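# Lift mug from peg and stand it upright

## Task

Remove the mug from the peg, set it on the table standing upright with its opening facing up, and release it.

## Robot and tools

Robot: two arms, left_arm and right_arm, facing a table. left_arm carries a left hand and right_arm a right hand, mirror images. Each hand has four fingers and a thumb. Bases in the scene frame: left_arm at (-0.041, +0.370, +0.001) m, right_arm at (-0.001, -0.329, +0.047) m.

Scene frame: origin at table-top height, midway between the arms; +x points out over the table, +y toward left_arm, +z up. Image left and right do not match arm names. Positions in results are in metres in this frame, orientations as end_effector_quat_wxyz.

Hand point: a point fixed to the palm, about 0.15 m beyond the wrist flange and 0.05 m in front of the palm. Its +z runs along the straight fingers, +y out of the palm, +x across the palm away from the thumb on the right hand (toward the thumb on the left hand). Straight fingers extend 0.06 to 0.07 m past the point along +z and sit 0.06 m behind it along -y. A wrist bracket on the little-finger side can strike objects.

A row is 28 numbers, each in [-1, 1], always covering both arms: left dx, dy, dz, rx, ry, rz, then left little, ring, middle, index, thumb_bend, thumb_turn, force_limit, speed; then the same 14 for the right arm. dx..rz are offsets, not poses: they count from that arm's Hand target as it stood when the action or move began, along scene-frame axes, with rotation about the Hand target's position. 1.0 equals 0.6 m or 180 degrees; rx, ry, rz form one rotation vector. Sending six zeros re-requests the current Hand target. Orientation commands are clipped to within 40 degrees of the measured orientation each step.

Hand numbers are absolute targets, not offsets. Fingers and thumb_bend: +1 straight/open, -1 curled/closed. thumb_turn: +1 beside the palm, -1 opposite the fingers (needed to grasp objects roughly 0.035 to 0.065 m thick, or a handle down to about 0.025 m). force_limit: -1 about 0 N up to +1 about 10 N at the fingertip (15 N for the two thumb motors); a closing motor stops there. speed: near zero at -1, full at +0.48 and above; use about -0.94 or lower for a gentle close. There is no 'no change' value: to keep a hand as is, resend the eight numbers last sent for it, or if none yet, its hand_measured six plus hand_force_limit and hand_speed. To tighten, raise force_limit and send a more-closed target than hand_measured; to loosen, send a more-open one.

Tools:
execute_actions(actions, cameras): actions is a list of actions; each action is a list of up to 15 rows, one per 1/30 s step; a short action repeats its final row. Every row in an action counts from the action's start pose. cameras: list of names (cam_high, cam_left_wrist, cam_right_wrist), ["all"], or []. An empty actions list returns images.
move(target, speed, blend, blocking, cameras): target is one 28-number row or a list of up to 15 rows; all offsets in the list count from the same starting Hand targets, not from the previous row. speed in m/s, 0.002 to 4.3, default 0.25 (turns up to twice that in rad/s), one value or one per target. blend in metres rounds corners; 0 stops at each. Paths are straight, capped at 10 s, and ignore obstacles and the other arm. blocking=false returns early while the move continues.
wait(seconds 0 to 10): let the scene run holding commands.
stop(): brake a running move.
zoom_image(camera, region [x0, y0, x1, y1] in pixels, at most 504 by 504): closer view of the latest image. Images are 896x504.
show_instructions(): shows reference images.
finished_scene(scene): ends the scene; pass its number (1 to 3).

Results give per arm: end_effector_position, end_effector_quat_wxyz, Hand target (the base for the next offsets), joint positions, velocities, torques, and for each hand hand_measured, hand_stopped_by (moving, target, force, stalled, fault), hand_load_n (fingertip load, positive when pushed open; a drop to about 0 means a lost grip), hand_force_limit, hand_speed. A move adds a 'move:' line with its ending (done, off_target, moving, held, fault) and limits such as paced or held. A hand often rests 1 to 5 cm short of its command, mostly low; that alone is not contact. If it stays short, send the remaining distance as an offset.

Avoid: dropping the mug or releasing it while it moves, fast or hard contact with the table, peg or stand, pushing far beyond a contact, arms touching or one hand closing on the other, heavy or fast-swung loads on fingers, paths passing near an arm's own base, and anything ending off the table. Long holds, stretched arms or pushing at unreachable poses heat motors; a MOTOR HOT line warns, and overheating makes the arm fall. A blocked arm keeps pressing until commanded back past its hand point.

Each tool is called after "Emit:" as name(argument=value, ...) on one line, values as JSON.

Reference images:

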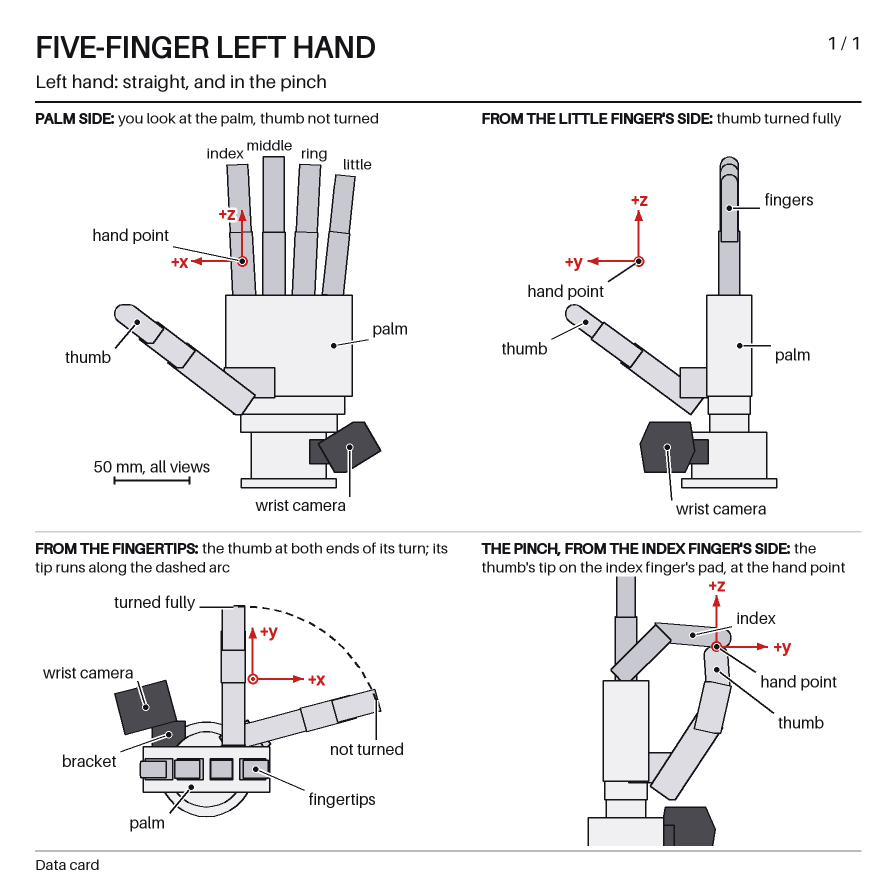

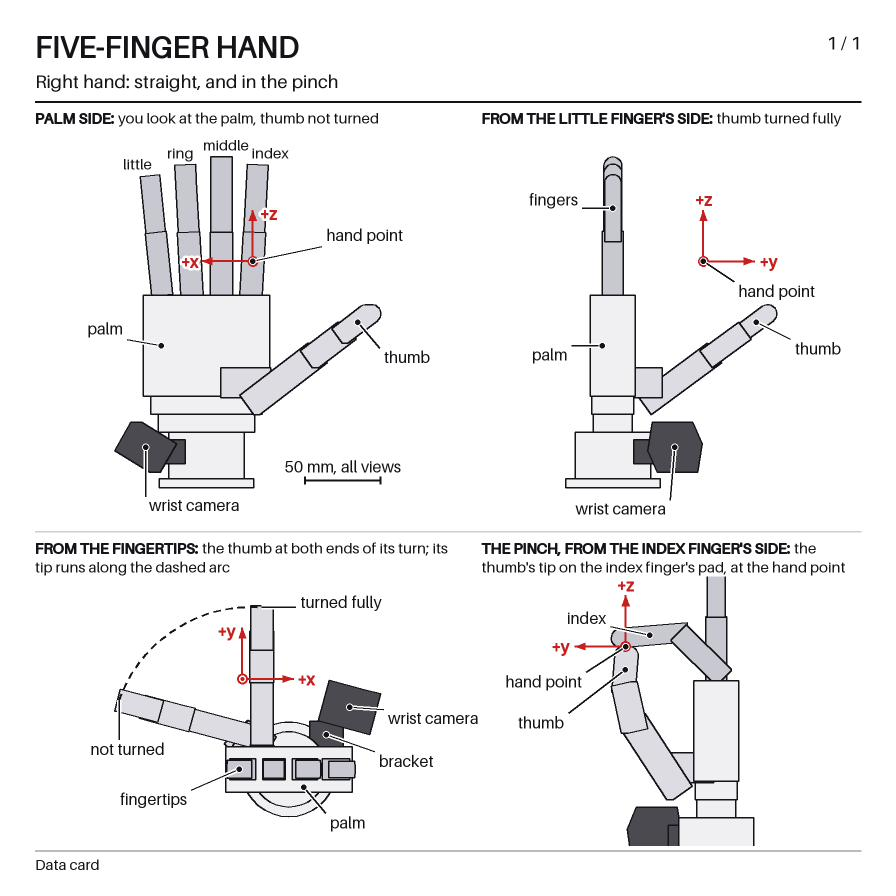

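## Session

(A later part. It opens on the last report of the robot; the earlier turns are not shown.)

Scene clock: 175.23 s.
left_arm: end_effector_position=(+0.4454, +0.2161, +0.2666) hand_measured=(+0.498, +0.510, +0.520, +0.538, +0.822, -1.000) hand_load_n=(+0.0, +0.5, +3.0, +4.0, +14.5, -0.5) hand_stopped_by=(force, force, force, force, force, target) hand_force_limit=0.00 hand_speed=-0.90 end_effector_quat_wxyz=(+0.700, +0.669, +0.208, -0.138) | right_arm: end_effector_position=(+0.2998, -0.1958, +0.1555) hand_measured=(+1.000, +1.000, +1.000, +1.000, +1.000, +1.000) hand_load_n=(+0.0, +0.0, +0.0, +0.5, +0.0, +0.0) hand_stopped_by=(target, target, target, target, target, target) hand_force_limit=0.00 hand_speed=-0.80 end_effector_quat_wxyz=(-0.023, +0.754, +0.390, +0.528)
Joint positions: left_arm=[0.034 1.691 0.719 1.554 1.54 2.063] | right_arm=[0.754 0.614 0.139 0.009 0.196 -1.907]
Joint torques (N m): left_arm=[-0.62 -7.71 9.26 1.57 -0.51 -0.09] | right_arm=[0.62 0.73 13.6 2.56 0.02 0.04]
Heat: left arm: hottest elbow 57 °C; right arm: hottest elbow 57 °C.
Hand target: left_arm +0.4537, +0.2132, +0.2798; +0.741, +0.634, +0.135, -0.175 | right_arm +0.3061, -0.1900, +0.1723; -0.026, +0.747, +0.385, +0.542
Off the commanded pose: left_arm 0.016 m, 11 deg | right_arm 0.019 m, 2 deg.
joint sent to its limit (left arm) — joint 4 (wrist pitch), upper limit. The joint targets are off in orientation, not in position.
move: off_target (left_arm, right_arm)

Emit:
move(target=[0,0,0.02,0,0,0,-0.2,-0.22,-0.22,-0.22,0.832,-1,0.0,-0.9,0,0,0,0,0,0,1,1,1,1,1,1,0,-0.8], speed=0.04, cameras=["cam_left_wrist"])

Scene clock: 181.23 s.
left_arm: end_effector_position=(+0.4457, +0.2159, +0.2662) hand_measured=(+0.498, +0.510, +0.520, +0.538, +0.836, -1.000) hand_load_n=(+0.0, +0.0, +2.5, +2.5, +9.0, -1.5) hand_stopped_by=(force, force, force, force, force, target) hand_force_limit=0.00 hand_speed=-0.90 end_effector_quat_wxyz=(+0.698, +0.668, +0.213, -0.144) | right_arm: end_effector_position=(+0.2998, -0.1958, +0.1555) hand_measured=(+1.000, +1.000, +1.000, +1.000, +1.000, +1.000) hand_load_n=(+0.0, +0.0, +0.0, +0.0, +0.0, +0.0) hand_stopped_by=(target, target, target, target, target, target) hand_force_limit=0.00 hand_speed=-0.80 end_effector_quat_wxyz=(-0.023, +0.754, +0.390, +0.528)
Joint positions: left_arm=[0.034 1.689 0.719 1.554 1.54 2.045] | right_arm=[0.754 0.614 0.139 0.009 0.196 -1.907]
Joint torques (N m): left_arm=[-0.15 -9.82 9.99 1.65 -0.57 -0.16] | right_arm=[0.67 0.67 13.6 2.56 0.01 0.04]
Heat: left arm: hottest elbow 56 °C; right arm: hottest elbow 57 °C.
Hand target: left_arm +0.4537, +0.2132, +0.2917; +0.741, +0.634, +0.135, -0.175 | right_arm +0.3061, -0.1900, +0.1723; -0.026, +0.747, +0.385, +0.542
Off the commanded pose: left_arm 0.027 m, 12 deg | right_arm 0.019 m, 2 deg.
joint sent to its limit (left arm) — joint 4 (wrist pitch), upper limit. The joint targets are off in orientation, not in position.
move: off_target (left_arm, right_arm)
camera_calibration:
cam_left_wrist: T_world_to_cam=[[-0.281793, -0.0406922, -0.958612, 0.386851], [0.76154, 0.59827, -0.249258, -0.400986], [0.583651, -0.800261, -0.137599, 0.0591359], [0, 0, 0, 1]] pos_world=[0.379864, 0.302964, 0.279028]
Images, in order (width x height): cam_left_wrist 896x504.

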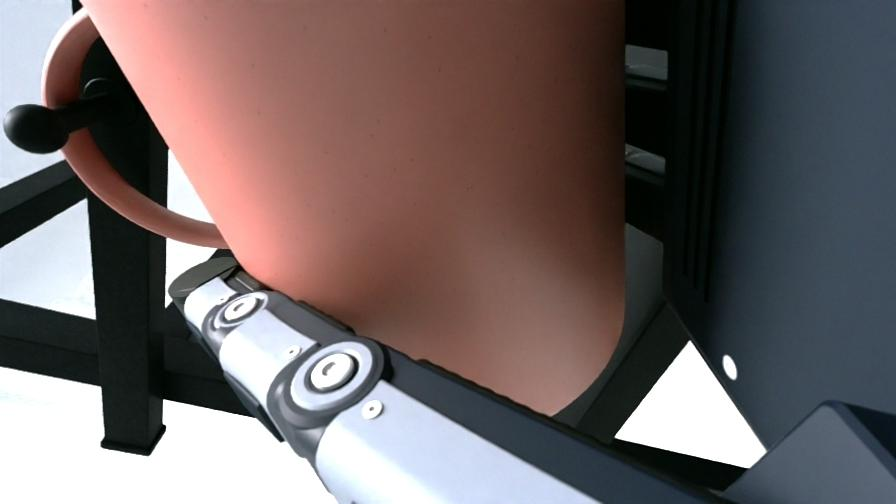

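Emit:
move(target=[0,0.01,0.025,0,0,0,-0.2,-0.22,-0.22,-0.22,0.832,-1,0.0,-0.9,0,0,0,0,0,0,1,1,1,1,1,1,0,-0.8], speed=0.04, cameras=["cam_left_wrist"])

Scene clock: 221.90 s.
left_arm: end_effector_position=(+0.4449, +0.2153, +0.2672) hand_measured=(+0.498, +0.510, +0.520, +0.538, +0.836, -1.000) hand_load_n=(+0.0, +0.5, +3.0, +3.0, +8.5, -1.5) hand_stopped_by=(force, force, force, force, force, target) hand_force_limit=0.00 hand_speed=-0.90 end_effector_quat_wxyz=(+0.693, +0.666, +0.225, -0.160) | right_arm: end_effector_position=(+0.2998, -0.1958, +0.1555) hand_measured=(+1.000, +1.000, +1.000, +1.000, +1.000, +1.000) hand_load_n=(+0.0, +0.0, +0.0, +0.0, -0.5, +0.0) hand_stopped_by=(target, target, target, target, target, target) hand_force_limit=0.00 hand_speed=-0.80 end_effector_quat_wxyz=(-0.023, +0.754, +0.390, +0.528)
Joint positions: left_arm=[0.034 1.679 0.719 1.554 1.548 1.993] | right_arm=[0.754 0.614 0.139 0.009 0.196 -1.907]
Joint torques (N m): left_arm=[0.21 -10.93 10.58 1.68 -0.77 -0.06] | right_arm=[0.56 0.73 13.59 2.58 0.02 0.04]
Heat: left arm: hottest elbow 54 °C; right arm: hottest elbow 58 °C.
Hand target: left_arm +0.4537, +0.2192, +0.3068; +0.741, +0.634, +0.135, -0.175 | right_arm +0.3061, -0.1900, +0.1723; -0.026, +0.747, +0.385, +0.542
Off the commanded pose: left_arm 0.041 m, 12 deg | right_arm 0.019 m, 2 deg.
joint sent to its limit (left arm) — joint 4 (wrist pitch), upper limit. The joint targets are off in orientation, not in position.
move: off_target (left_arm, right_arm)
camera_calibration:
cam_left_wrist: T_world_to_cam=[[-0.321426, -0.0385294, -0.946151, 0.401387], [0.754999, 0.592645, -0.280622, -0.387197], [0.571544, -0.804542, -0.161402, 0.0718745], [0, 0, 0, 1]] pos_world=[0.38027, 0.302762, 0.282718]
Images, in order (width x height): cam_left_wrist 896x504.

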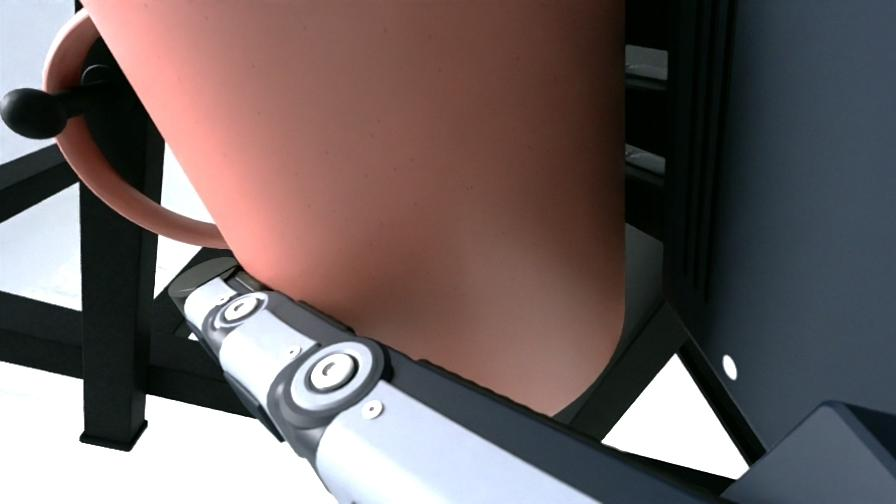

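Emit:
move(target=[0,0.04,0.0,0,0,0,-0.2,-0.22,-0.22,-0.22,0.832,-1,0.0,-0.9,0,0,0,0,0,0,1,1,1,1,1,1,0,-0.8], speed=0.05, cameras=["cam_left_wrist"])

Scene clock: 225.87 s.
left_arm: end_effector_position=(+0.4484, +0.2374, +0.2735) hand_measured=(+0.498, +0.510, +0.520, +0.538, +0.836, -1.000) hand_load_n=(+0.0, +0.0, +2.5, +2.5, +8.0, +1.0) hand_stopped_by=(force, force, force, force, force, target) hand_force_limit=0.00 hand_speed=-0.90 end_effector_quat_wxyz=(+0.694, +0.663, +0.239, -0.147) | right_arm: end_effector_position=(+0.2998, -0.1958, +0.1555) hand_measured=(+1.000, +1.000, +1.000, +1.000, +1.000, +1.000) hand_load_n=(+0.0, +0.0, +0.0, +0.0, +0.0, +0.0) hand_stopped_by=(target, target, target, target, target, target) hand_force_limit=0.00 hand_speed=-0.80 end_effector_quat_wxyz=(-0.023, +0.754, +0.390, +0.528)
Joint positions: left_arm=[0.081 1.659 0.719 1.554 1.558 1.973] | right_arm=[0.754 0.614 0.139 0.009 0.196 -1.907]
Joint torques (N m): left_arm=[1.2 -10.52 9.96 1.62 -0.38 0.05] | right_arm=[0.62 0.67 13.6 2.58 0.01 0.03]
Heat: left arm: hottest elbow 54 °C; right arm: hottest elbow 58 °C.
Hand target: left_arm +0.4537, +0.2431, +0.3068; +0.741, +0.634, +0.135, -0.175 | right_arm +0.3061, -0.1900, +0.1723; -0.026, +0.747, +0.385, +0.542
Off the commanded pose: left_arm 0.034 m, 14 deg | right_arm 0.019 m, 2 deg.
joint sent to its limit (left arm) — joint 4 (wrist pitch), upper limit; joint 5 (wrist yaw), upper limit. The joint targets are off in orientation, not in position.
move: off_target (left_arm, right_arm)
camera_calibration:
cam_left_wrist: T_world_to_cam=[[-0.321345, -0.0467038, -0.94581, 0.411189], [0.73045, 0.623398, -0.278959, -0.397899], [0.602644, -0.780508, -0.166211, 0.0703619], [0, 0, 0, 1]] pos_world=[0.380376, 0.322171, 0.289604]
Images, in order (width x height): cam_left_wrist 896x504.

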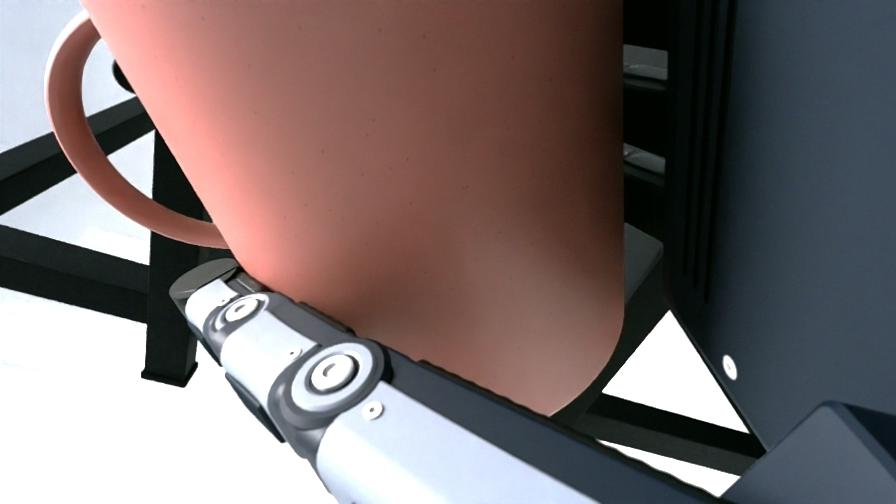

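Emit:
move(target=[0,0.10,0.0,0,0,0,-0.2,-0.22,-0.22,-0.22,0.832,-1,0.0,-0.9,0,0,0,0,0,0,1,1,1,1,1,1,0,-0.8], speed=0.06, cameras=["cam_left_wrist"])

Scene clock: 228.93 s.
left_arm: end_effector_position=(+0.4575, +0.2990, +0.2855) hand_measured=(+0.498, +0.510, +0.520, +0.538, +0.836, -1.000) hand_load_n=(+0.0, +0.5, +2.5, +2.5, +8.0, +1.0) hand_stopped_by=(force, force, force, force, force, target) hand_force_limit=0.00 hand_speed=-0.90 end_effector_quat_wxyz=(+0.704, +0.649, +0.273, -0.095) | right_arm: end_effector_position=(+0.2998, -0.1958, +0.1555) hand_measured=(+1.000, +1.000, +1.000, +1.000, +1.000, +1.000) hand_load_n=(+0.0, +0.5, +0.0, +0.5, +0.0, +0.0) hand_stopped_by=(target, target, target, target, target, target) hand_force_limit=0.00 hand_speed=-0.80 end_effector_quat_wxyz=(-0.023, +0.754, +0.390, +0.528)
Joint positions: left_arm=[0.207 1.632 0.719 1.554 1.558 1.967] | right_arm=[0.754 0.614 0.139 0.009 0.196 -1.907]
Joint torques (N m): left_arm=[0.56 -10.23 7.36 1.65 -0.38 0.03] | right_arm=[0.56 0.79 13.6 2.59 0.02 0.03]
Heat: left arm: hottest elbow 53 °C; right arm: hottest elbow 58 °C.
Hand target: left_arm +0.4537, +0.3031, +0.3068; +0.741, +0.634, +0.135, -0.175 | right_arm +0.3061, -0.1900, +0.1723; -0.026, +0.747, +0.385, +0.542
Off the commanded pose: left_arm 0.022 m, 19 deg | right_arm 0.019 m, 2 deg.
joint sent to its limit (left arm) — joint 4 (wrist pitch), upper limit; joint 5 (wrist yaw), upper limit. The joint targets are off in orientation, not in position.
move: off_target (left_arm, right_arm)
camera_calibration:
cam_left_wrist: T_world_to_cam=[[-0.292587, -0.0814167, -0.952767, 0.427398], [0.652292, 0.71157, -0.261119, -0.43526], [0.69922, -0.697882, -0.155088, 0.0428738], [0, 0, 0, 1]] pos_world=[0.378989, 0.374436, 0.300205]
Images, in order (width x height): cam_left_wrist 896x504.

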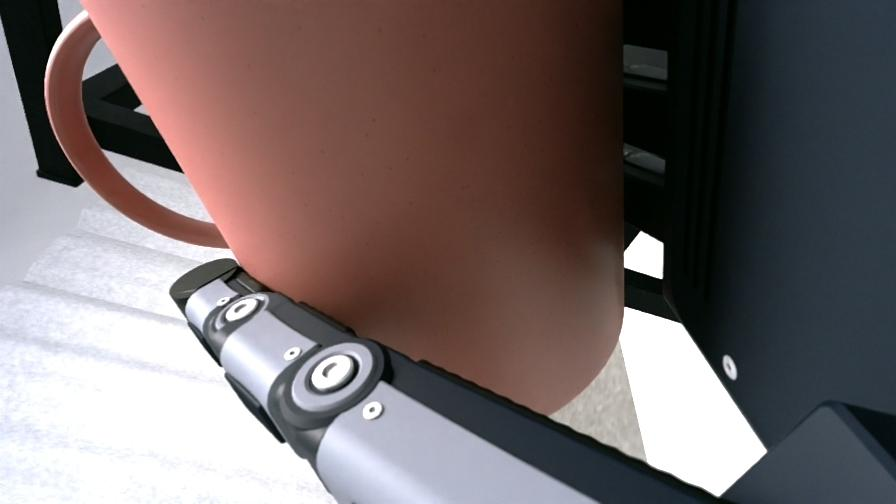

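Emit:
move(target=[-0.04,0.095,-0.0117,-0.0294,0.3617,0.1011,-0.2,-0.22,-0.22,-0.22,0.832,-1,0.0,-0.9,0,0,0,0,0,0,1,1,1,1,1,1,0,-0.8], speed=0.15, cameras=["cam_left_wrist", "cam_high"])

Scene clock: 236.40 s.
left_arm: end_effector_position=(+0.4239, +0.3530, +0.2702) hand_measured=(+0.498, +0.510, +0.520, +0.538, +0.836, -1.000) hand_load_n=(+0.0, +0.0, +1.5, +2.5, +8.5, +2.5) hand_stopped_by=(force, force, force, force, force, target) hand_force_limit=0.00 hand_speed=-0.90 end_effector_quat_wxyz=(+0.578, +0.356, +0.607, -0.413) | right_arm: end_effector_position=(+0.2998, -0.1958, +0.1555) hand_measured=(+1.000, +1.000, +1.000, +1.000, +1.000, +1.000) hand_load_n=(+0.0, +0.0, +0.0, +0.0, +0.0, +0.0) hand_stopped_by=(target, target, target, target, target, target) hand_force_limit=0.00 hand_speed=-0.80 end_effector_quat_wxyz=(-0.023, +0.754, +0.390, +0.528)
Joint positions: left_arm=[0.346 1.309 0.647 0.995 1.541 1.148] | right_arm=[0.754 0.614 0.139 0.009 0.196 -1.907]
Joint torques (N m): left_arm=[1.26 -7 11.48 1.06 -0.35 0.28] | right_arm=[0.56 0.73 13.6 2.59 0.01 0.03]
Heat: left arm: hottest elbow 52 °C; right arm: hottest elbow 59 °C.
Hand target: left_arm +0.4298, +0.3602, +0.2998; +0.597, +0.380, +0.596, -0.380 | right_arm +0.3061, -0.1900, +0.1723; -0.026, +0.747, +0.385, +0.542
Off the commanded pose: left_arm 0.031 m, 5 deg | right_arm 0.019 m, 2 deg.
move: off_target (left_arm, right_arm)
camera_calibration:
cam_left_wrist: T_world_to_cam=[[-0.906425, -0.400746, -0.133401, 0.558963], [-0.101701, 0.513634, -0.851961, 0.0933], [0.409939, -0.758672, -0.506327, 0.340739], [0, 0, 0, 1]] pos_world=[0.376465, 0.434589, 0.326579]
Images, in order (width x height): cam_high 896x504, cam_left_wrist 896x504.

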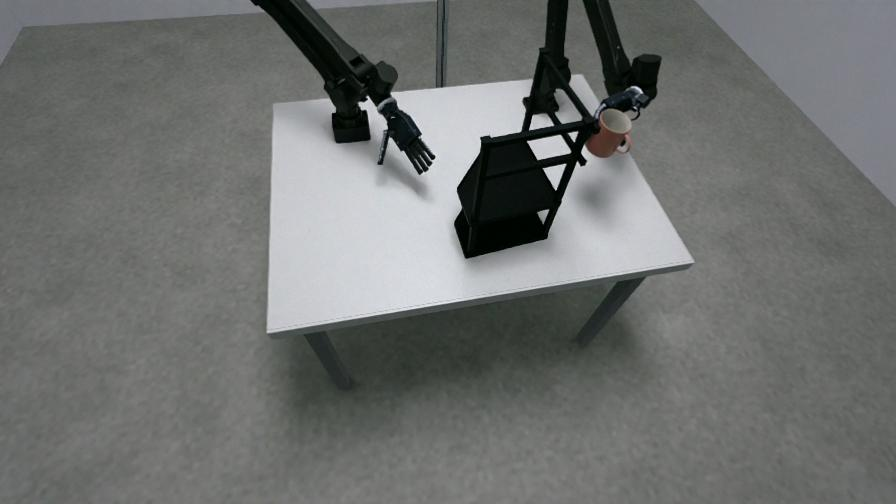

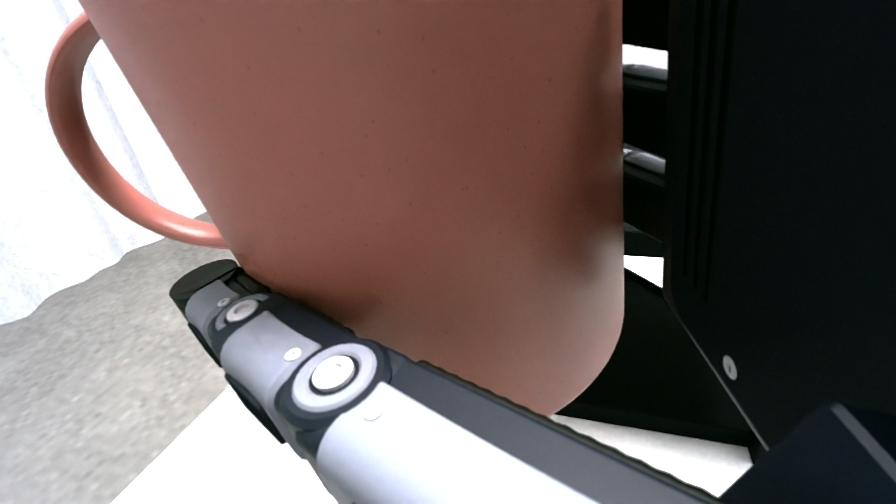

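Emit:
zoom_image(camera="cam_high", region=[560, 60, 680, 180])

Scaled by 4.200 from the camera's 896x504 image, which has a finer 1280x720 frame.

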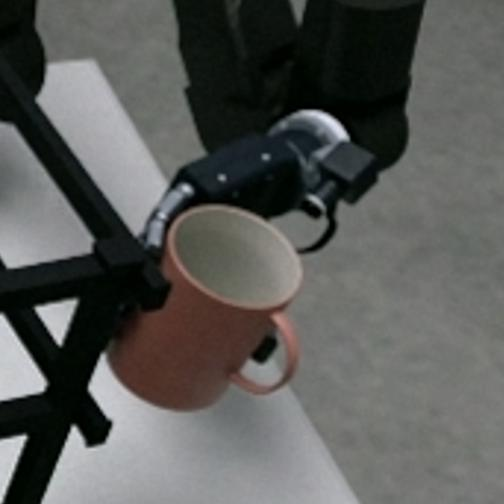

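Emit:
move(target=[0,0,-0.31,0.027,-0.0156,0.089,-0.2,-0.22,-0.22,-0.22,0.832,-1,0.0,-0.9,0,0,0,0,0,0,1,1,1,1,1,1,0,-0.8], speed=0.12, cameras=["cam_left_wrist", "cam_high"])

Emit:
zoom_image(camera="cam_high", region=[560, 60, 680, 180])

Scene clock: 244.33 s.
left_arm: end_effector_position=(+0.4228, +0.3619, +0.0962) hand_measured=(+0.498, +0.510, +0.520, +0.538, +0.836, -1.000) hand_load_n=(+0.0, +0.0, +1.5, +2.5, +8.5, +2.5) hand_stopped_by=(force, force, force, force, force, target) hand_force_limit=0.00 hand_speed=-0.90 end_effector_quat_wxyz=(+0.622, +0.300, +0.667, -0.280) | right_arm: end_effector_position=(+0.2998, -0.1958, +0.1555) hand_measured=(+1.000, +1.000, +1.000, +1.000, +1.000, +1.000) hand_load_n=(+0.0, +0.0, +0.0, +0.0, +0.0, +0.0) hand_stopped_by=(target, target, target, target, target, target) hand_force_limit=0.00 hand_speed=-0.80 end_effector_quat_wxyz=(-0.023, +0.754, +0.390, +0.528)
Joint positions: left_arm=[0.271 1.588 0.387 1.03 1.158 1.728] | right_arm=[0.754 0.614 0.139 0.009 0.196 -1.907]
Joint torques (N m): left_arm=[-0.5 -6.65 5.24 3.52 0.2 0.3] | right_arm=[0.62 0.73 13.61 2.59 0.02 0.04]
Heat: left arm: hottest elbow 52 °C; right arm: hottest elbow 59 °C.
Hand target: left_arm +0.4297, +0.3600, +0.1137; +0.642, +0.327, +0.644, -0.258 | right_arm +0.3061, -0.1900, +0.1723; -0.026, +0.747, +0.385, +0.542
Off the commanded pose: left_arm 0.019 m, 5 deg | right_arm 0.019 m, 2 deg.
move: off_target (left_arm, right_arm)
camera_calibration:
cam_left_wrist: T_world_to_cam=[[-0.743313, -0.631306, -0.221219, 0.561279], [-0.237025, 0.557801, -0.79541, -0.0238326], [0.625543, -0.538805, -0.564256, 0.0946514], [0, 0, 0, 1]] pos_world=[0.352349, 0.418631, 0.158617]
Images, in order (width x height): cam_high 896x504, cam_left_wrist 896x504.

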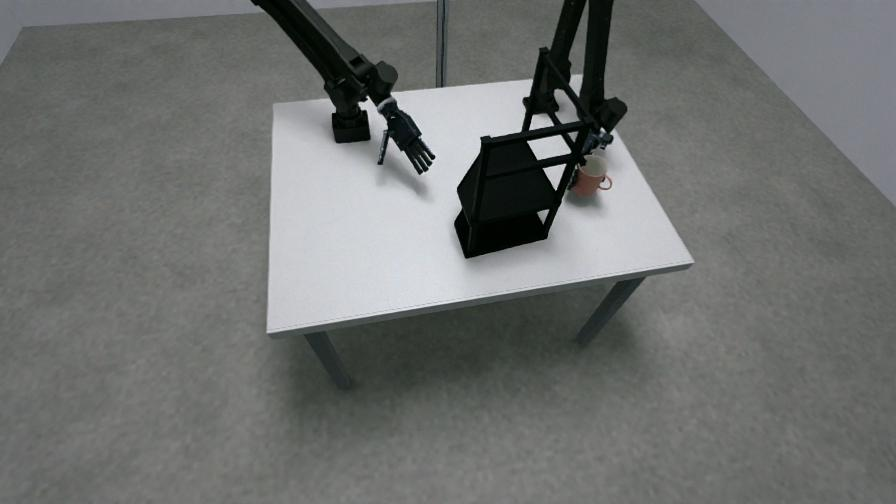

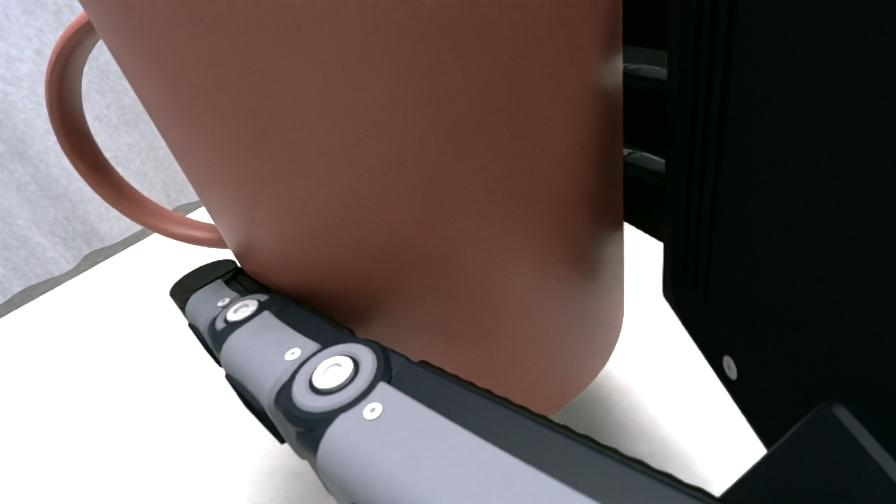

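Scaled by 4.200 from the camera's 896x504 image, which has a finer 1280x720 frame.

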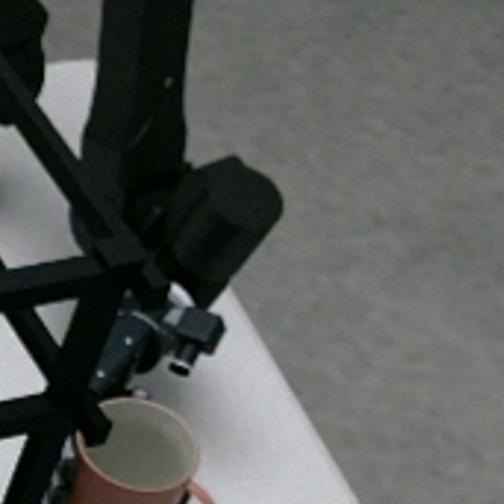

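Emit:
move(target=[0,0,-0.07,0,0,0,-0.2,-0.22,-0.22,-0.22,0.832,-1,0.0,-0.9,0,0,0,0,0,0,1,1,1,1,1,1,0,-0.8], speed=0.06, cameras=["cam_left_wrist", "cam_high"])

Emit:
zoom_image(camera="cam_high", region=[540, 120, 660, 240])

Scene clock: 247.30 s.
left_arm: end_effector_position=(+0.4234, +0.3623, +0.0563) hand_measured=(+0.498, +0.510, +0.520, +0.538, +0.836, -1.000) hand_load_n=(+0.0, +0.0, +1.5, +2.0, +8.5, +2.0) hand_stopped_by=(force, force, force, force, force, target) hand_force_limit=0.00 hand_speed=-0.90 end_effector_quat_wxyz=(+0.625, +0.306, +0.664, -0.274) | right_arm: end_effector_position=(+0.2998, -0.1958, +0.1555) hand_measured=(+1.000, +1.000, +1.000, +1.000, +1.000, +1.000) hand_load_n=(+0.0, +0.0, +0.0, +0.0, +0.0, +0.0) hand_stopped_by=(target, target, target, target, target, target) hand_force_limit=0.00 hand_speed=-0.80 end_effector_quat_wxyz=(-0.023, +0.754, +0.390, +0.528)
Joint positions: left_arm=[0.271 1.782 0.387 1.224 1.157 1.746] | right_arm=[0.754 0.614 0.139 0.009 0.196 -1.907]
Joint torques (N m): left_arm=[-0.79 -7.24 3.29 3.41 0.27 0.15] | right_arm=[0.67 0.67 13.57 2.58 0.02 0.04]
Heat: left arm: hottest elbow 51 °C; right arm: hottest elbow 59 °C.
Hand target: left_arm +0.4297, +0.3600, +0.0718; +0.642, +0.327, +0.644, -0.258 | right_arm +0.3061, -0.1900, +0.1723; -0.026, +0.747, +0.385, +0.542
Off the commanded pose: left_arm 0.017 m, 4 deg | right_arm 0.019 m, 2 deg.
move: off_target (left_arm, right_arm)
camera_calibration:
cam_left_wrist: T_world_to_cam=[[-0.740657, -0.627956, -0.238953, 0.551809], [-0.225614, 0.567444, -0.7919, -0.0641467], [0.632871, -0.532616, -0.561957, 0.0664958], [0, 0, 0, 1]] pos_world=[0.352146, 0.418328, 0.118426]
Images, in order (width x height): cam_high 896x504, cam_left_wrist 896x504.

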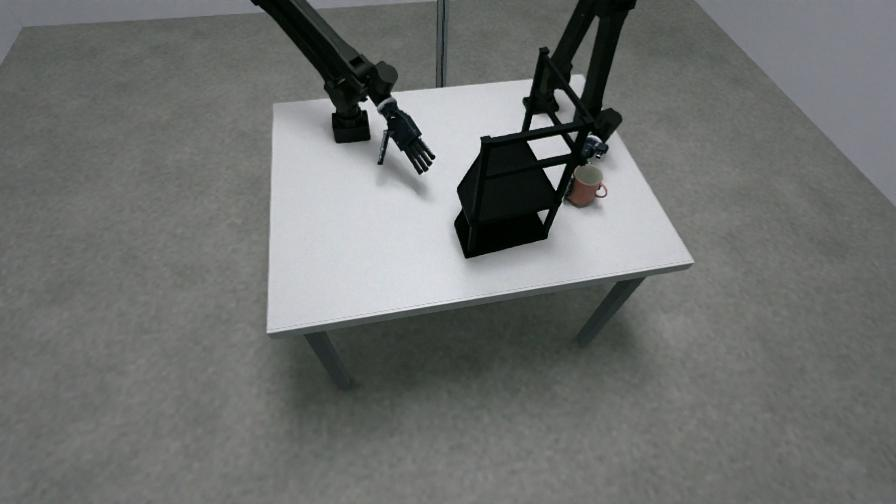

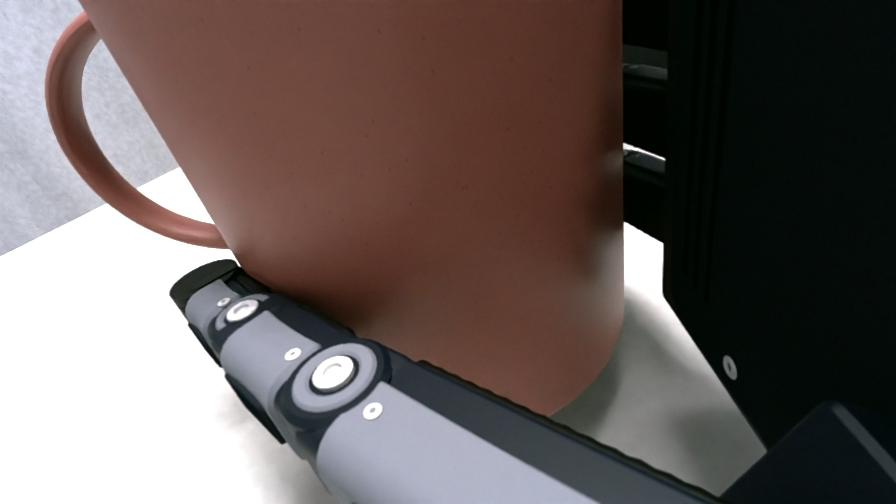

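Scaled by 4.200 from the camera's 896x504 image, which has a finer 1280x720 frame.

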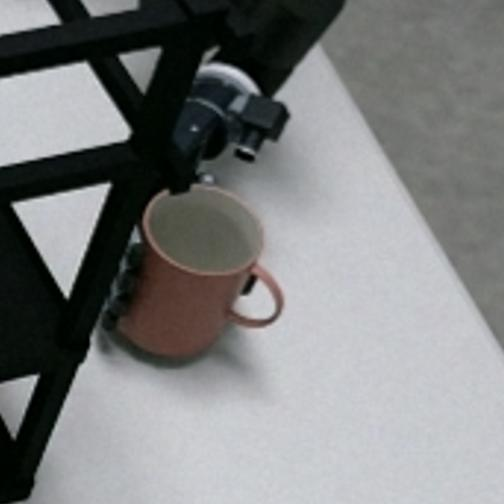

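Emit:
move(target=[0,0,-0.02,0,0,0,-0.2,-0.22,-0.22,-0.22,0.832,-1,0.0,-0.9,0,0,0,0,0,0,1,1,1,1,1,1,0,-0.8], speed=0.04, cameras=["cam_left_wrist"])

Scene clock: 250.93 s.
left_arm: end_effector_position=(+0.4219, +0.3618, +0.0439) hand_measured=(+0.498, +0.510, +0.520, +0.538, +0.836, -1.000) hand_load_n=(+0.0, +0.0, +1.5, +2.5, +8.5, +2.0) hand_stopped_by=(force, force, force, force, force, target) hand_force_limit=0.00 hand_speed=-0.90 end_effector_quat_wxyz=(+0.624, +0.305, +0.664, -0.275) | right_arm: end_effector_position=(+0.2998, -0.1958, +0.1555) hand_measured=(+1.000, +1.000, +1.000, +1.000, +1.000, +1.000) hand_load_n=(+0.5, +0.0, +0.0, +0.0, +0.0, +0.0) hand_stopped_by=(target, target, target, target, target, target) hand_force_limit=0.00 hand_speed=-0.80 end_effector_quat_wxyz=(-0.023, +0.754, +0.390, +0.528)
Joint positions: left_arm=[0.271 1.838 0.387 1.277 1.157 1.746] | right_arm=[0.754 0.614 0.139 0.009 0.196 -1.907]
Joint torques (N m): left_arm=[-0.56 -8 3.17 3.6 0.26 0.15] | right_arm=[0.62 0.73 13.6 2.58 0.01 0.04]
Heat: left arm: hottest elbow 50 °C; right arm: hottest elbow 59 °C.
Hand target: left_arm +0.4297, +0.3600, +0.0598; +0.642, +0.327, +0.644, -0.258 | right_arm +0.3061, -0.1900, +0.1723; -0.026, +0.747, +0.385, +0.542
Off the commanded pose: left_arm 0.018 m, 4 deg | right_arm 0.019 m, 2 deg.
move: off_target (left_arm, right_arm)
camera_calibration:
cam_left_wrist: T_world_to_cam=[[-0.741254, -0.628148, -0.236584, 0.54762], [-0.227604, 0.566805, -0.791788, -0.073026], [0.631457, -0.533069, -0.563116, 0.0610626], [0, 0, 0, 1]] pos_world=[0.350746, 0.417928, 0.106122]
Images, in order (width x height): cam_left_wrist 896x504.

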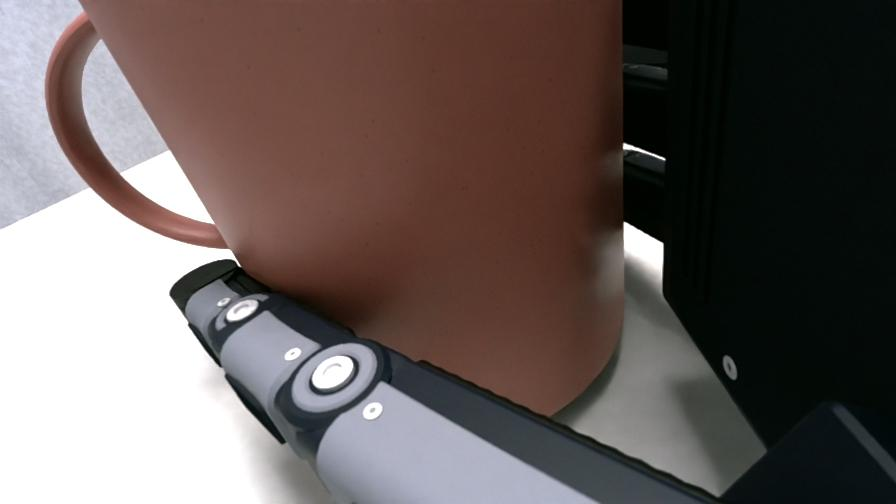

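Emit:
move(target=[0,0,-0.012,0,0,0,-0.2,-0.22,-0.22,-0.22,0.832,-1,0.0,-0.9,0,0,0,0,0,0,1,1,1,1,1,1,0,-0.8], speed=0.03, cameras=["cam_left_wrist"])

Scene clock: 252.40 s.
left_arm: end_effector_position=(+0.4214, +0.3616, +0.0396) hand_measured=(+0.498, +0.510, +0.520, +0.538, +0.836, -1.000) hand_load_n=(+0.0, +0.0, +1.5, +2.5, +8.5, +1.5) hand_stopped_by=(force, force, force, force, force, target) hand_force_limit=0.00 hand_speed=-0.90 end_effector_quat_wxyz=(+0.627, +0.307, +0.662, -0.273) | right_arm: end_effector_position=(+0.2998, -0.1958, +0.1555) hand_measured=(+1.000, +1.000, +1.000, +1.000, +1.000, +1.000) hand_load_n=(+0.0, +0.0, +0.0, +0.0, +0.0, +0.0) hand_stopped_by=(target, target, target, target, target, target) hand_force_limit=0.00 hand_speed=-0.80 end_effector_quat_wxyz=(-0.023, +0.754, +0.390, +0.528)
Joint positions: left_arm=[0.271 1.867 0.387 1.315 1.157 1.746] | right_arm=[0.754 0.614 0.139 0.009 0.196 -1.907]
Joint torques (N m): left_arm=[-0.38 -7.12 3.02 3.36 0.21 0.18] | right_arm=[0.62 0.73 13.6 2.59 0.01 0.04]
Heat: left arm: hottest elbow 50 °C; right arm: hottest elbow 59 °C.
Hand target: left_arm +0.4297, +0.3600, +0.0527; +0.642, +0.327, +0.644, -0.258 | right_arm +0.3061, -0.1900, +0.1723; -0.026, +0.747, +0.385, +0.542
Off the commanded pose: left_arm 0.016 m, 4 deg | right_arm 0.019 m, 2 deg.
move: off_target (left_arm, right_arm)
camera_calibration:
cam_left_wrist: T_world_to_cam=[[-0.739288, -0.627464, -0.244422, 0.545314], [-0.221021, 0.568966, -0.792103, -0.0799899], [0.636084, -0.53157, -0.559313, 0.0561562], [0, 0, 0, 1]] pos_world=[0.349745, 0.417528, 0.101336]
Images, in order (width x height): cam_left_wrist 896x504.

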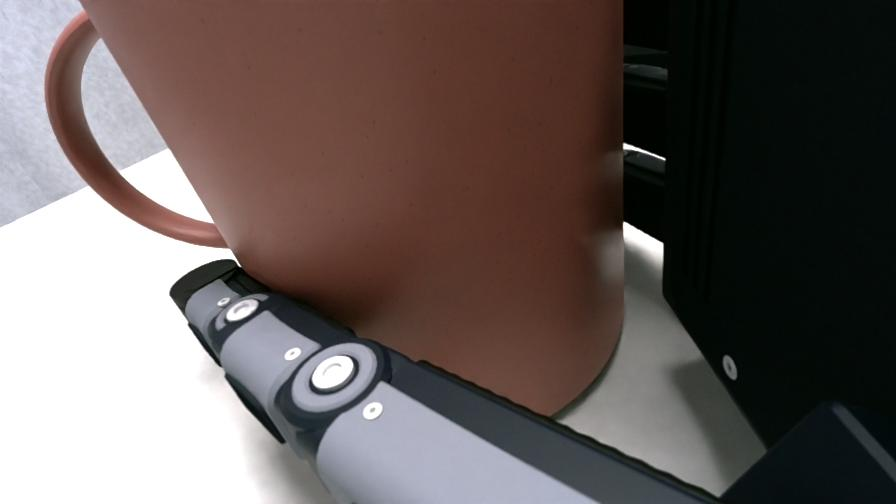

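Emit:
move(target=[0,0,-0.01,0,0,0,-0.2,-0.22,-0.22,-0.22,0.832,-1,0.0,-0.9,0,0,0,0,0,0,1,1,1,1,1,1,0,-0.8], speed=0.03, cameras=["cam_left_wrist"])

Scene clock: 254.37 s.
left_arm: end_effector_position=(+0.4214, +0.3616, +0.0388) hand_measured=(+0.498, +0.510, +0.520, +0.538, +0.836, -1.000) hand_load_n=(+0.0, +0.0, +1.5, +2.0, +8.5, +2.0) hand_stopped_by=(force, force, force, force, force, target) hand_force_limit=0.00 hand_speed=-0.90 end_effector_quat_wxyz=(+0.631, +0.311, +0.658, -0.269) | right_arm: end_effector_position=(+0.2998, -0.1958, +0.1555) hand_measured=(+1.000, +1.000, +1.000, +1.000, +1.000, +1.000) hand_load_n=(+0.0, +0.0, +0.0, +0.0, +0.0, +0.0) hand_stopped_by=(target, target, target, target, target, target) hand_force_limit=0.00 hand_speed=-0.80 end_effector_quat_wxyz=(-0.023, +0.754, +0.390, +0.528)
Joint positions: left_arm=[0.271 1.887 0.387 1.352 1.158 1.746] | right_arm=[0.754 0.614 0.139 0.009 0.196 -1.907]
Joint torques (N m): left_arm=[-0.09 -6.59 3.17 2.76 0.19 0.18] | right_arm=[0.62 0.73 13.6 2.58 0.01 0.03]
Heat: left arm: hottest elbow 49 °C; right arm: hottest elbow 59 °C.
Hand target: left_arm +0.4297, +0.3601, +0.0466; +0.642, +0.327, +0.644, -0.258 | right_arm +0.3061, -0.1900, +0.1723; -0.026, +0.747, +0.385, +0.542
Off the commanded pose: left_arm 0.012 m, 3 deg | right_arm 0.019 m, 2 deg.
move: off_target (left_arm, right_arm)
camera_calibration:
cam_left_wrist: T_world_to_cam=[[-0.735472, -0.625919, -0.259435, 0.543595], [-0.208192, 0.57314, -0.79257, -0.0874355], [0.644777, -0.5289, -0.55184, 0.0507979], [0, 0, 0, 1]] pos_world=[0.348842, 0.417226, 0.099761]
Images, in order (width x height): cam_left_wrist 896x504.

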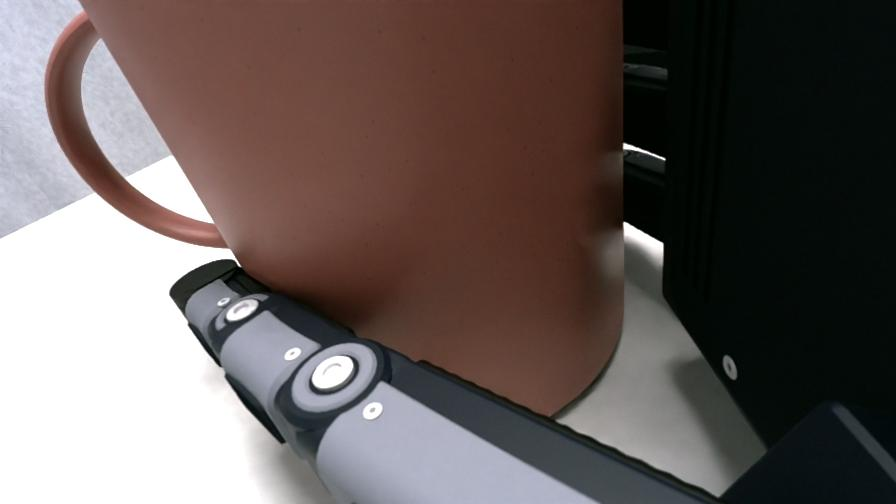

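Emit:
execute_actions(actions=[])

Emit:
zoom_image(camera="cam_high", region=[540, 130, 650, 240])

Scene clock: 255.90 s.
left_arm: end_effector_position=(+0.4214, +0.3616, +0.0388) hand_measured=(+0.498, +0.510, +0.520, +0.538, +0.836, -1.000) hand_load_n=(+0.0, +0.0, +1.5, +2.5, +8.5, +2.0) hand_stopped_by=(force, force, force, force, force, target) hand_force_limit=0.00 hand_speed=-0.90 end_effector_quat_wxyz=(+0.631, +0.311, +0.658, -0.269) | right_arm: end_effector_position=(+0.2998, -0.1958, +0.1555) hand_measured=(+1.000, +1.000, +1.000, +1.000, +1.000, +1.000) hand_load_n=(+0.0, +0.0, +0.0, +0.0, +0.0, +0.0) hand_stopped_by=(target, target, target, target, target, target) hand_force_limit=0.00 hand_speed=-0.80 end_effector_quat_wxyz=(-0.023, +0.754, +0.390, +0.528)
Joint positions: left_arm=[0.271 1.887 0.387 1.352 1.158 1.746] | right_arm=[0.754 0.614 0.139 0.009 0.196 -1.907]
Joint velocities: within noise
Joint torques (N m): left_arm=[-0.38 -6.77 3.26 2.82 0.19 0.11] | right_arm=[0.62 0.73 13.6 2.58 0.02 0.04]
Heat: left arm: hottest elbow 49 °C; right arm: hottest elbow 59 °C.
Hand target: left_arm +0.4297, +0.3601, +0.0466; +0.642, +0.327, +0.644, -0.258 | right_arm +0.3061, -0.1900, +0.1723; -0.026, +0.747, +0.385, +0.542
Off the commanded pose: left_arm 0.012 m, 3 deg | right_arm 0.019 m, 2 deg.
camera_calibration:
cam_left_wrist: T_world_to_cam=[[-0.735472, -0.625919, -0.259435, 0.543595], [-0.208192, 0.57314, -0.79257, -0.0874355], [0.644777, -0.5289, -0.55184, 0.0507979], [0, 0, 0, 1]] pos_world=[0.348842, 0.417226, 0.099761]

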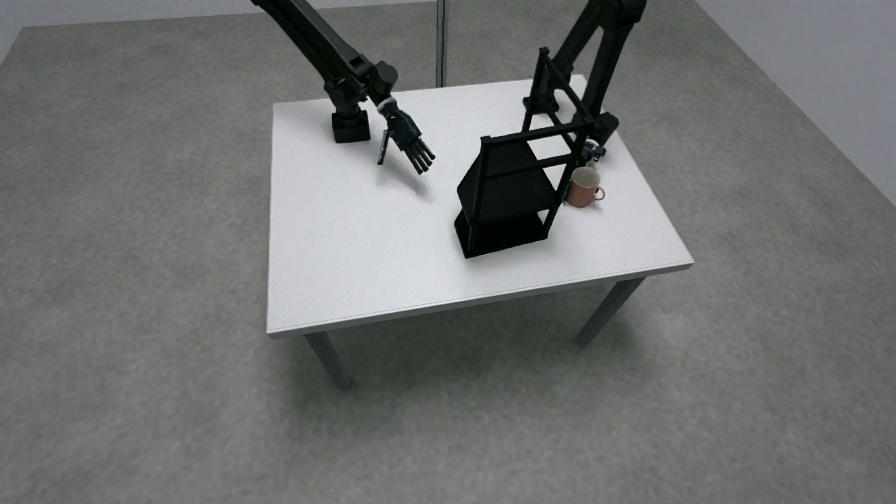

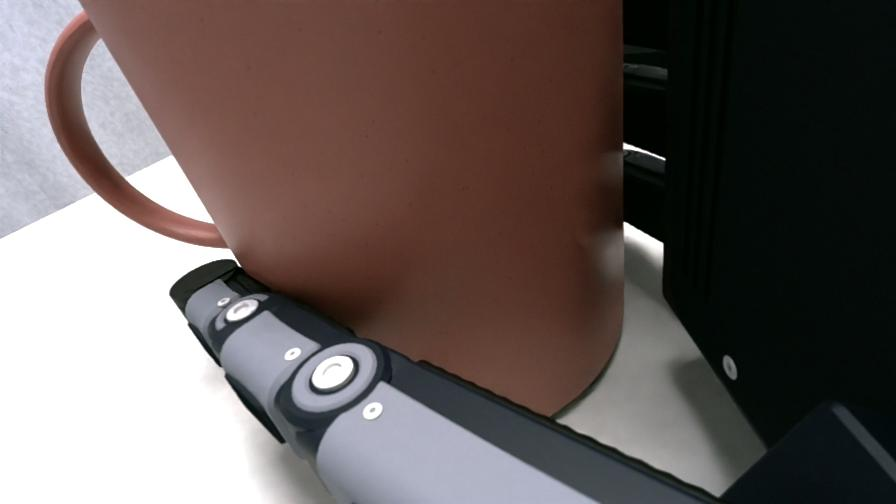

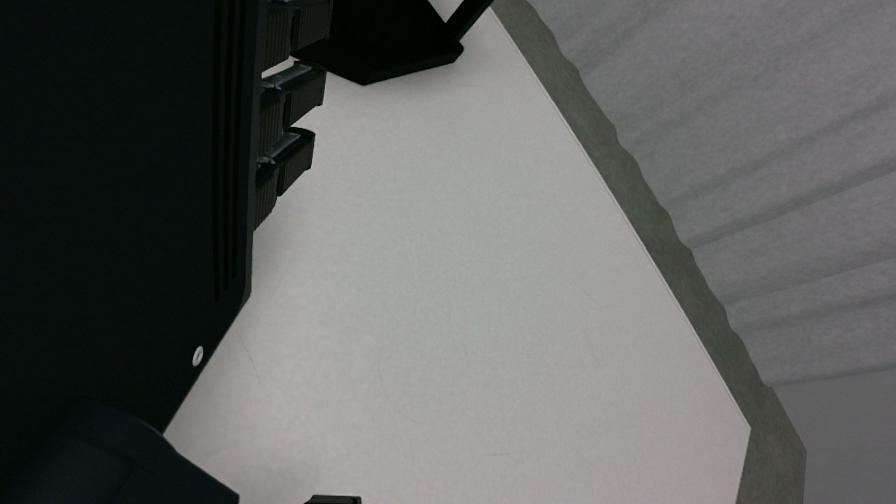

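Scaled by 4.582 from the camera's 896x504 image, which has a finer 1280x720 frame.

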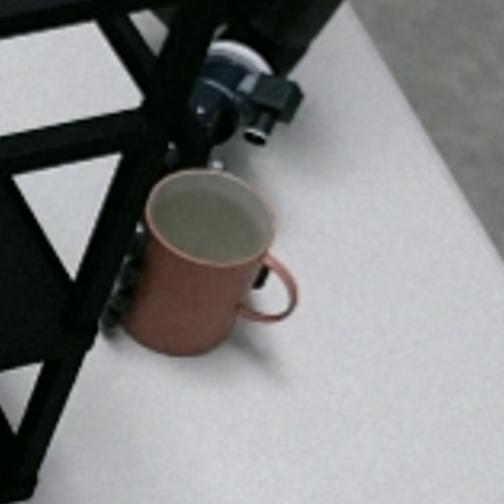

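Emit:
move(target=[0,0,-0.004,-0.0134,0.0092,0,-0.2,-0.22,-0.22,-0.22,0.832,-1,0.0,-0.9,0,0,0,0,0,0,1,1,1,1,1,1,0,-0.8], speed=0.03, cameras=["cam_left_wrist", "cam_high"])

Emit:
zoom_image(camera="cam_high", region=[540, 130, 650, 240])

Scene clock: 258.37 s.
left_arm: end_effector_position=(+0.4209, +0.3606, +0.0374) hand_measured=(+0.498, +0.510, +0.520, +0.538, +0.836, -1.000) hand_load_n=(+0.0, +0.0, +2.0, +1.5, +8.5, +0.5) hand_stopped_by=(force, force, force, force, force, target) hand_force_limit=0.00 hand_speed=-0.90 end_effector_quat_wxyz=(+0.631, +0.301, +0.658, -0.279) | right_arm: end_effector_position=(+0.2998, -0.1958, +0.1555) hand_measured=(+1.000, +1.000, +1.000, +1.000, +1.000, +1.000) hand_load_n=(+0.0, +0.0, +0.0, +0.0, +0.0, +0.0) hand_stopped_by=(target, target, target, target, target, target) hand_force_limit=0.00 hand_speed=-0.80 end_effector_quat_wxyz=(-0.023, +0.754, +0.390, +0.528)
Joint positions: left_arm=[0.271 1.906 0.388 1.398 1.16 1.694] | right_arm=[0.754 0.614 0.139 0.009 0.196 -1.907]
Joint torques (N m): left_arm=[0.03 -6.42 3.47 2.84 0.34 -0.05] | right_arm=[0.62 0.79 13.59 2.58 0.01 0.04]
Heat: left arm: hottest elbow 48 °C; right arm: hottest elbow 59 °C.
Hand target: left_arm +0.4296, +0.3600, +0.0441; +0.639, +0.310, +0.648, -0.276 | right_arm +0.3061, -0.1900, +0.1723; -0.026, +0.747, +0.385, +0.542
Off the commanded pose: left_arm 0.011 m, 2 deg | right_arm 0.019 m, 2 deg.
move: off_target (left_arm, right_arm)
camera_calibration:
cam_left_wrist: T_world_to_cam=[[-0.738413, -0.632414, -0.234092, 0.544857], [-0.21795, 0.552322, -0.804636, -0.0760302], [0.638157, -0.543133, -0.545676, 0.0573756], [0, 0, 0, 1]] pos_world=[0.349144, 0.417731, 0.0976785]
Images, in order (width x height): cam_high 896x504, cam_left_wrist 896x504.

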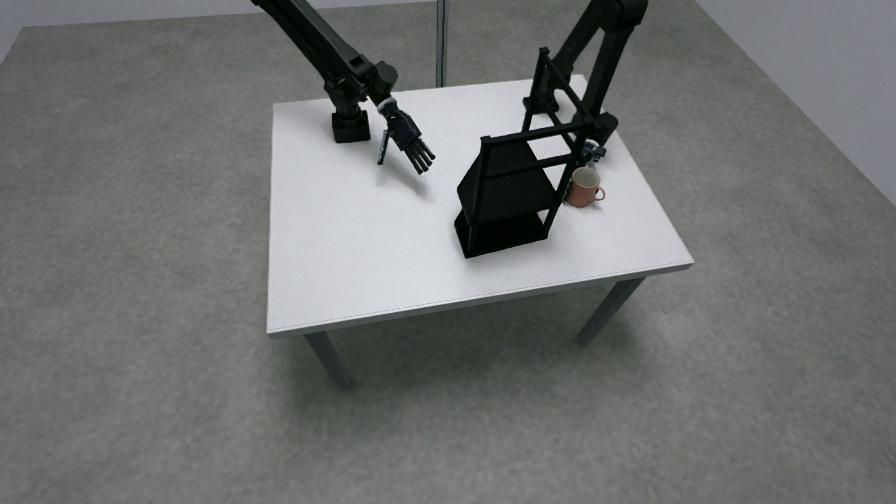

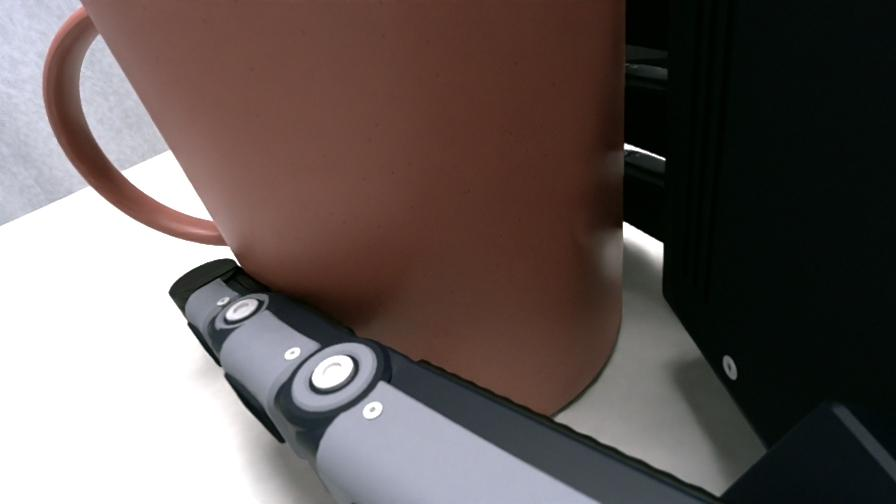

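Scaled by 4.582 from the camera's 896x504 image, which has a finer 1280x720 frame.

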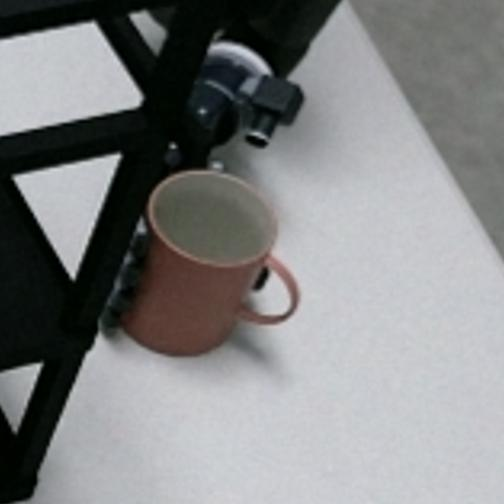

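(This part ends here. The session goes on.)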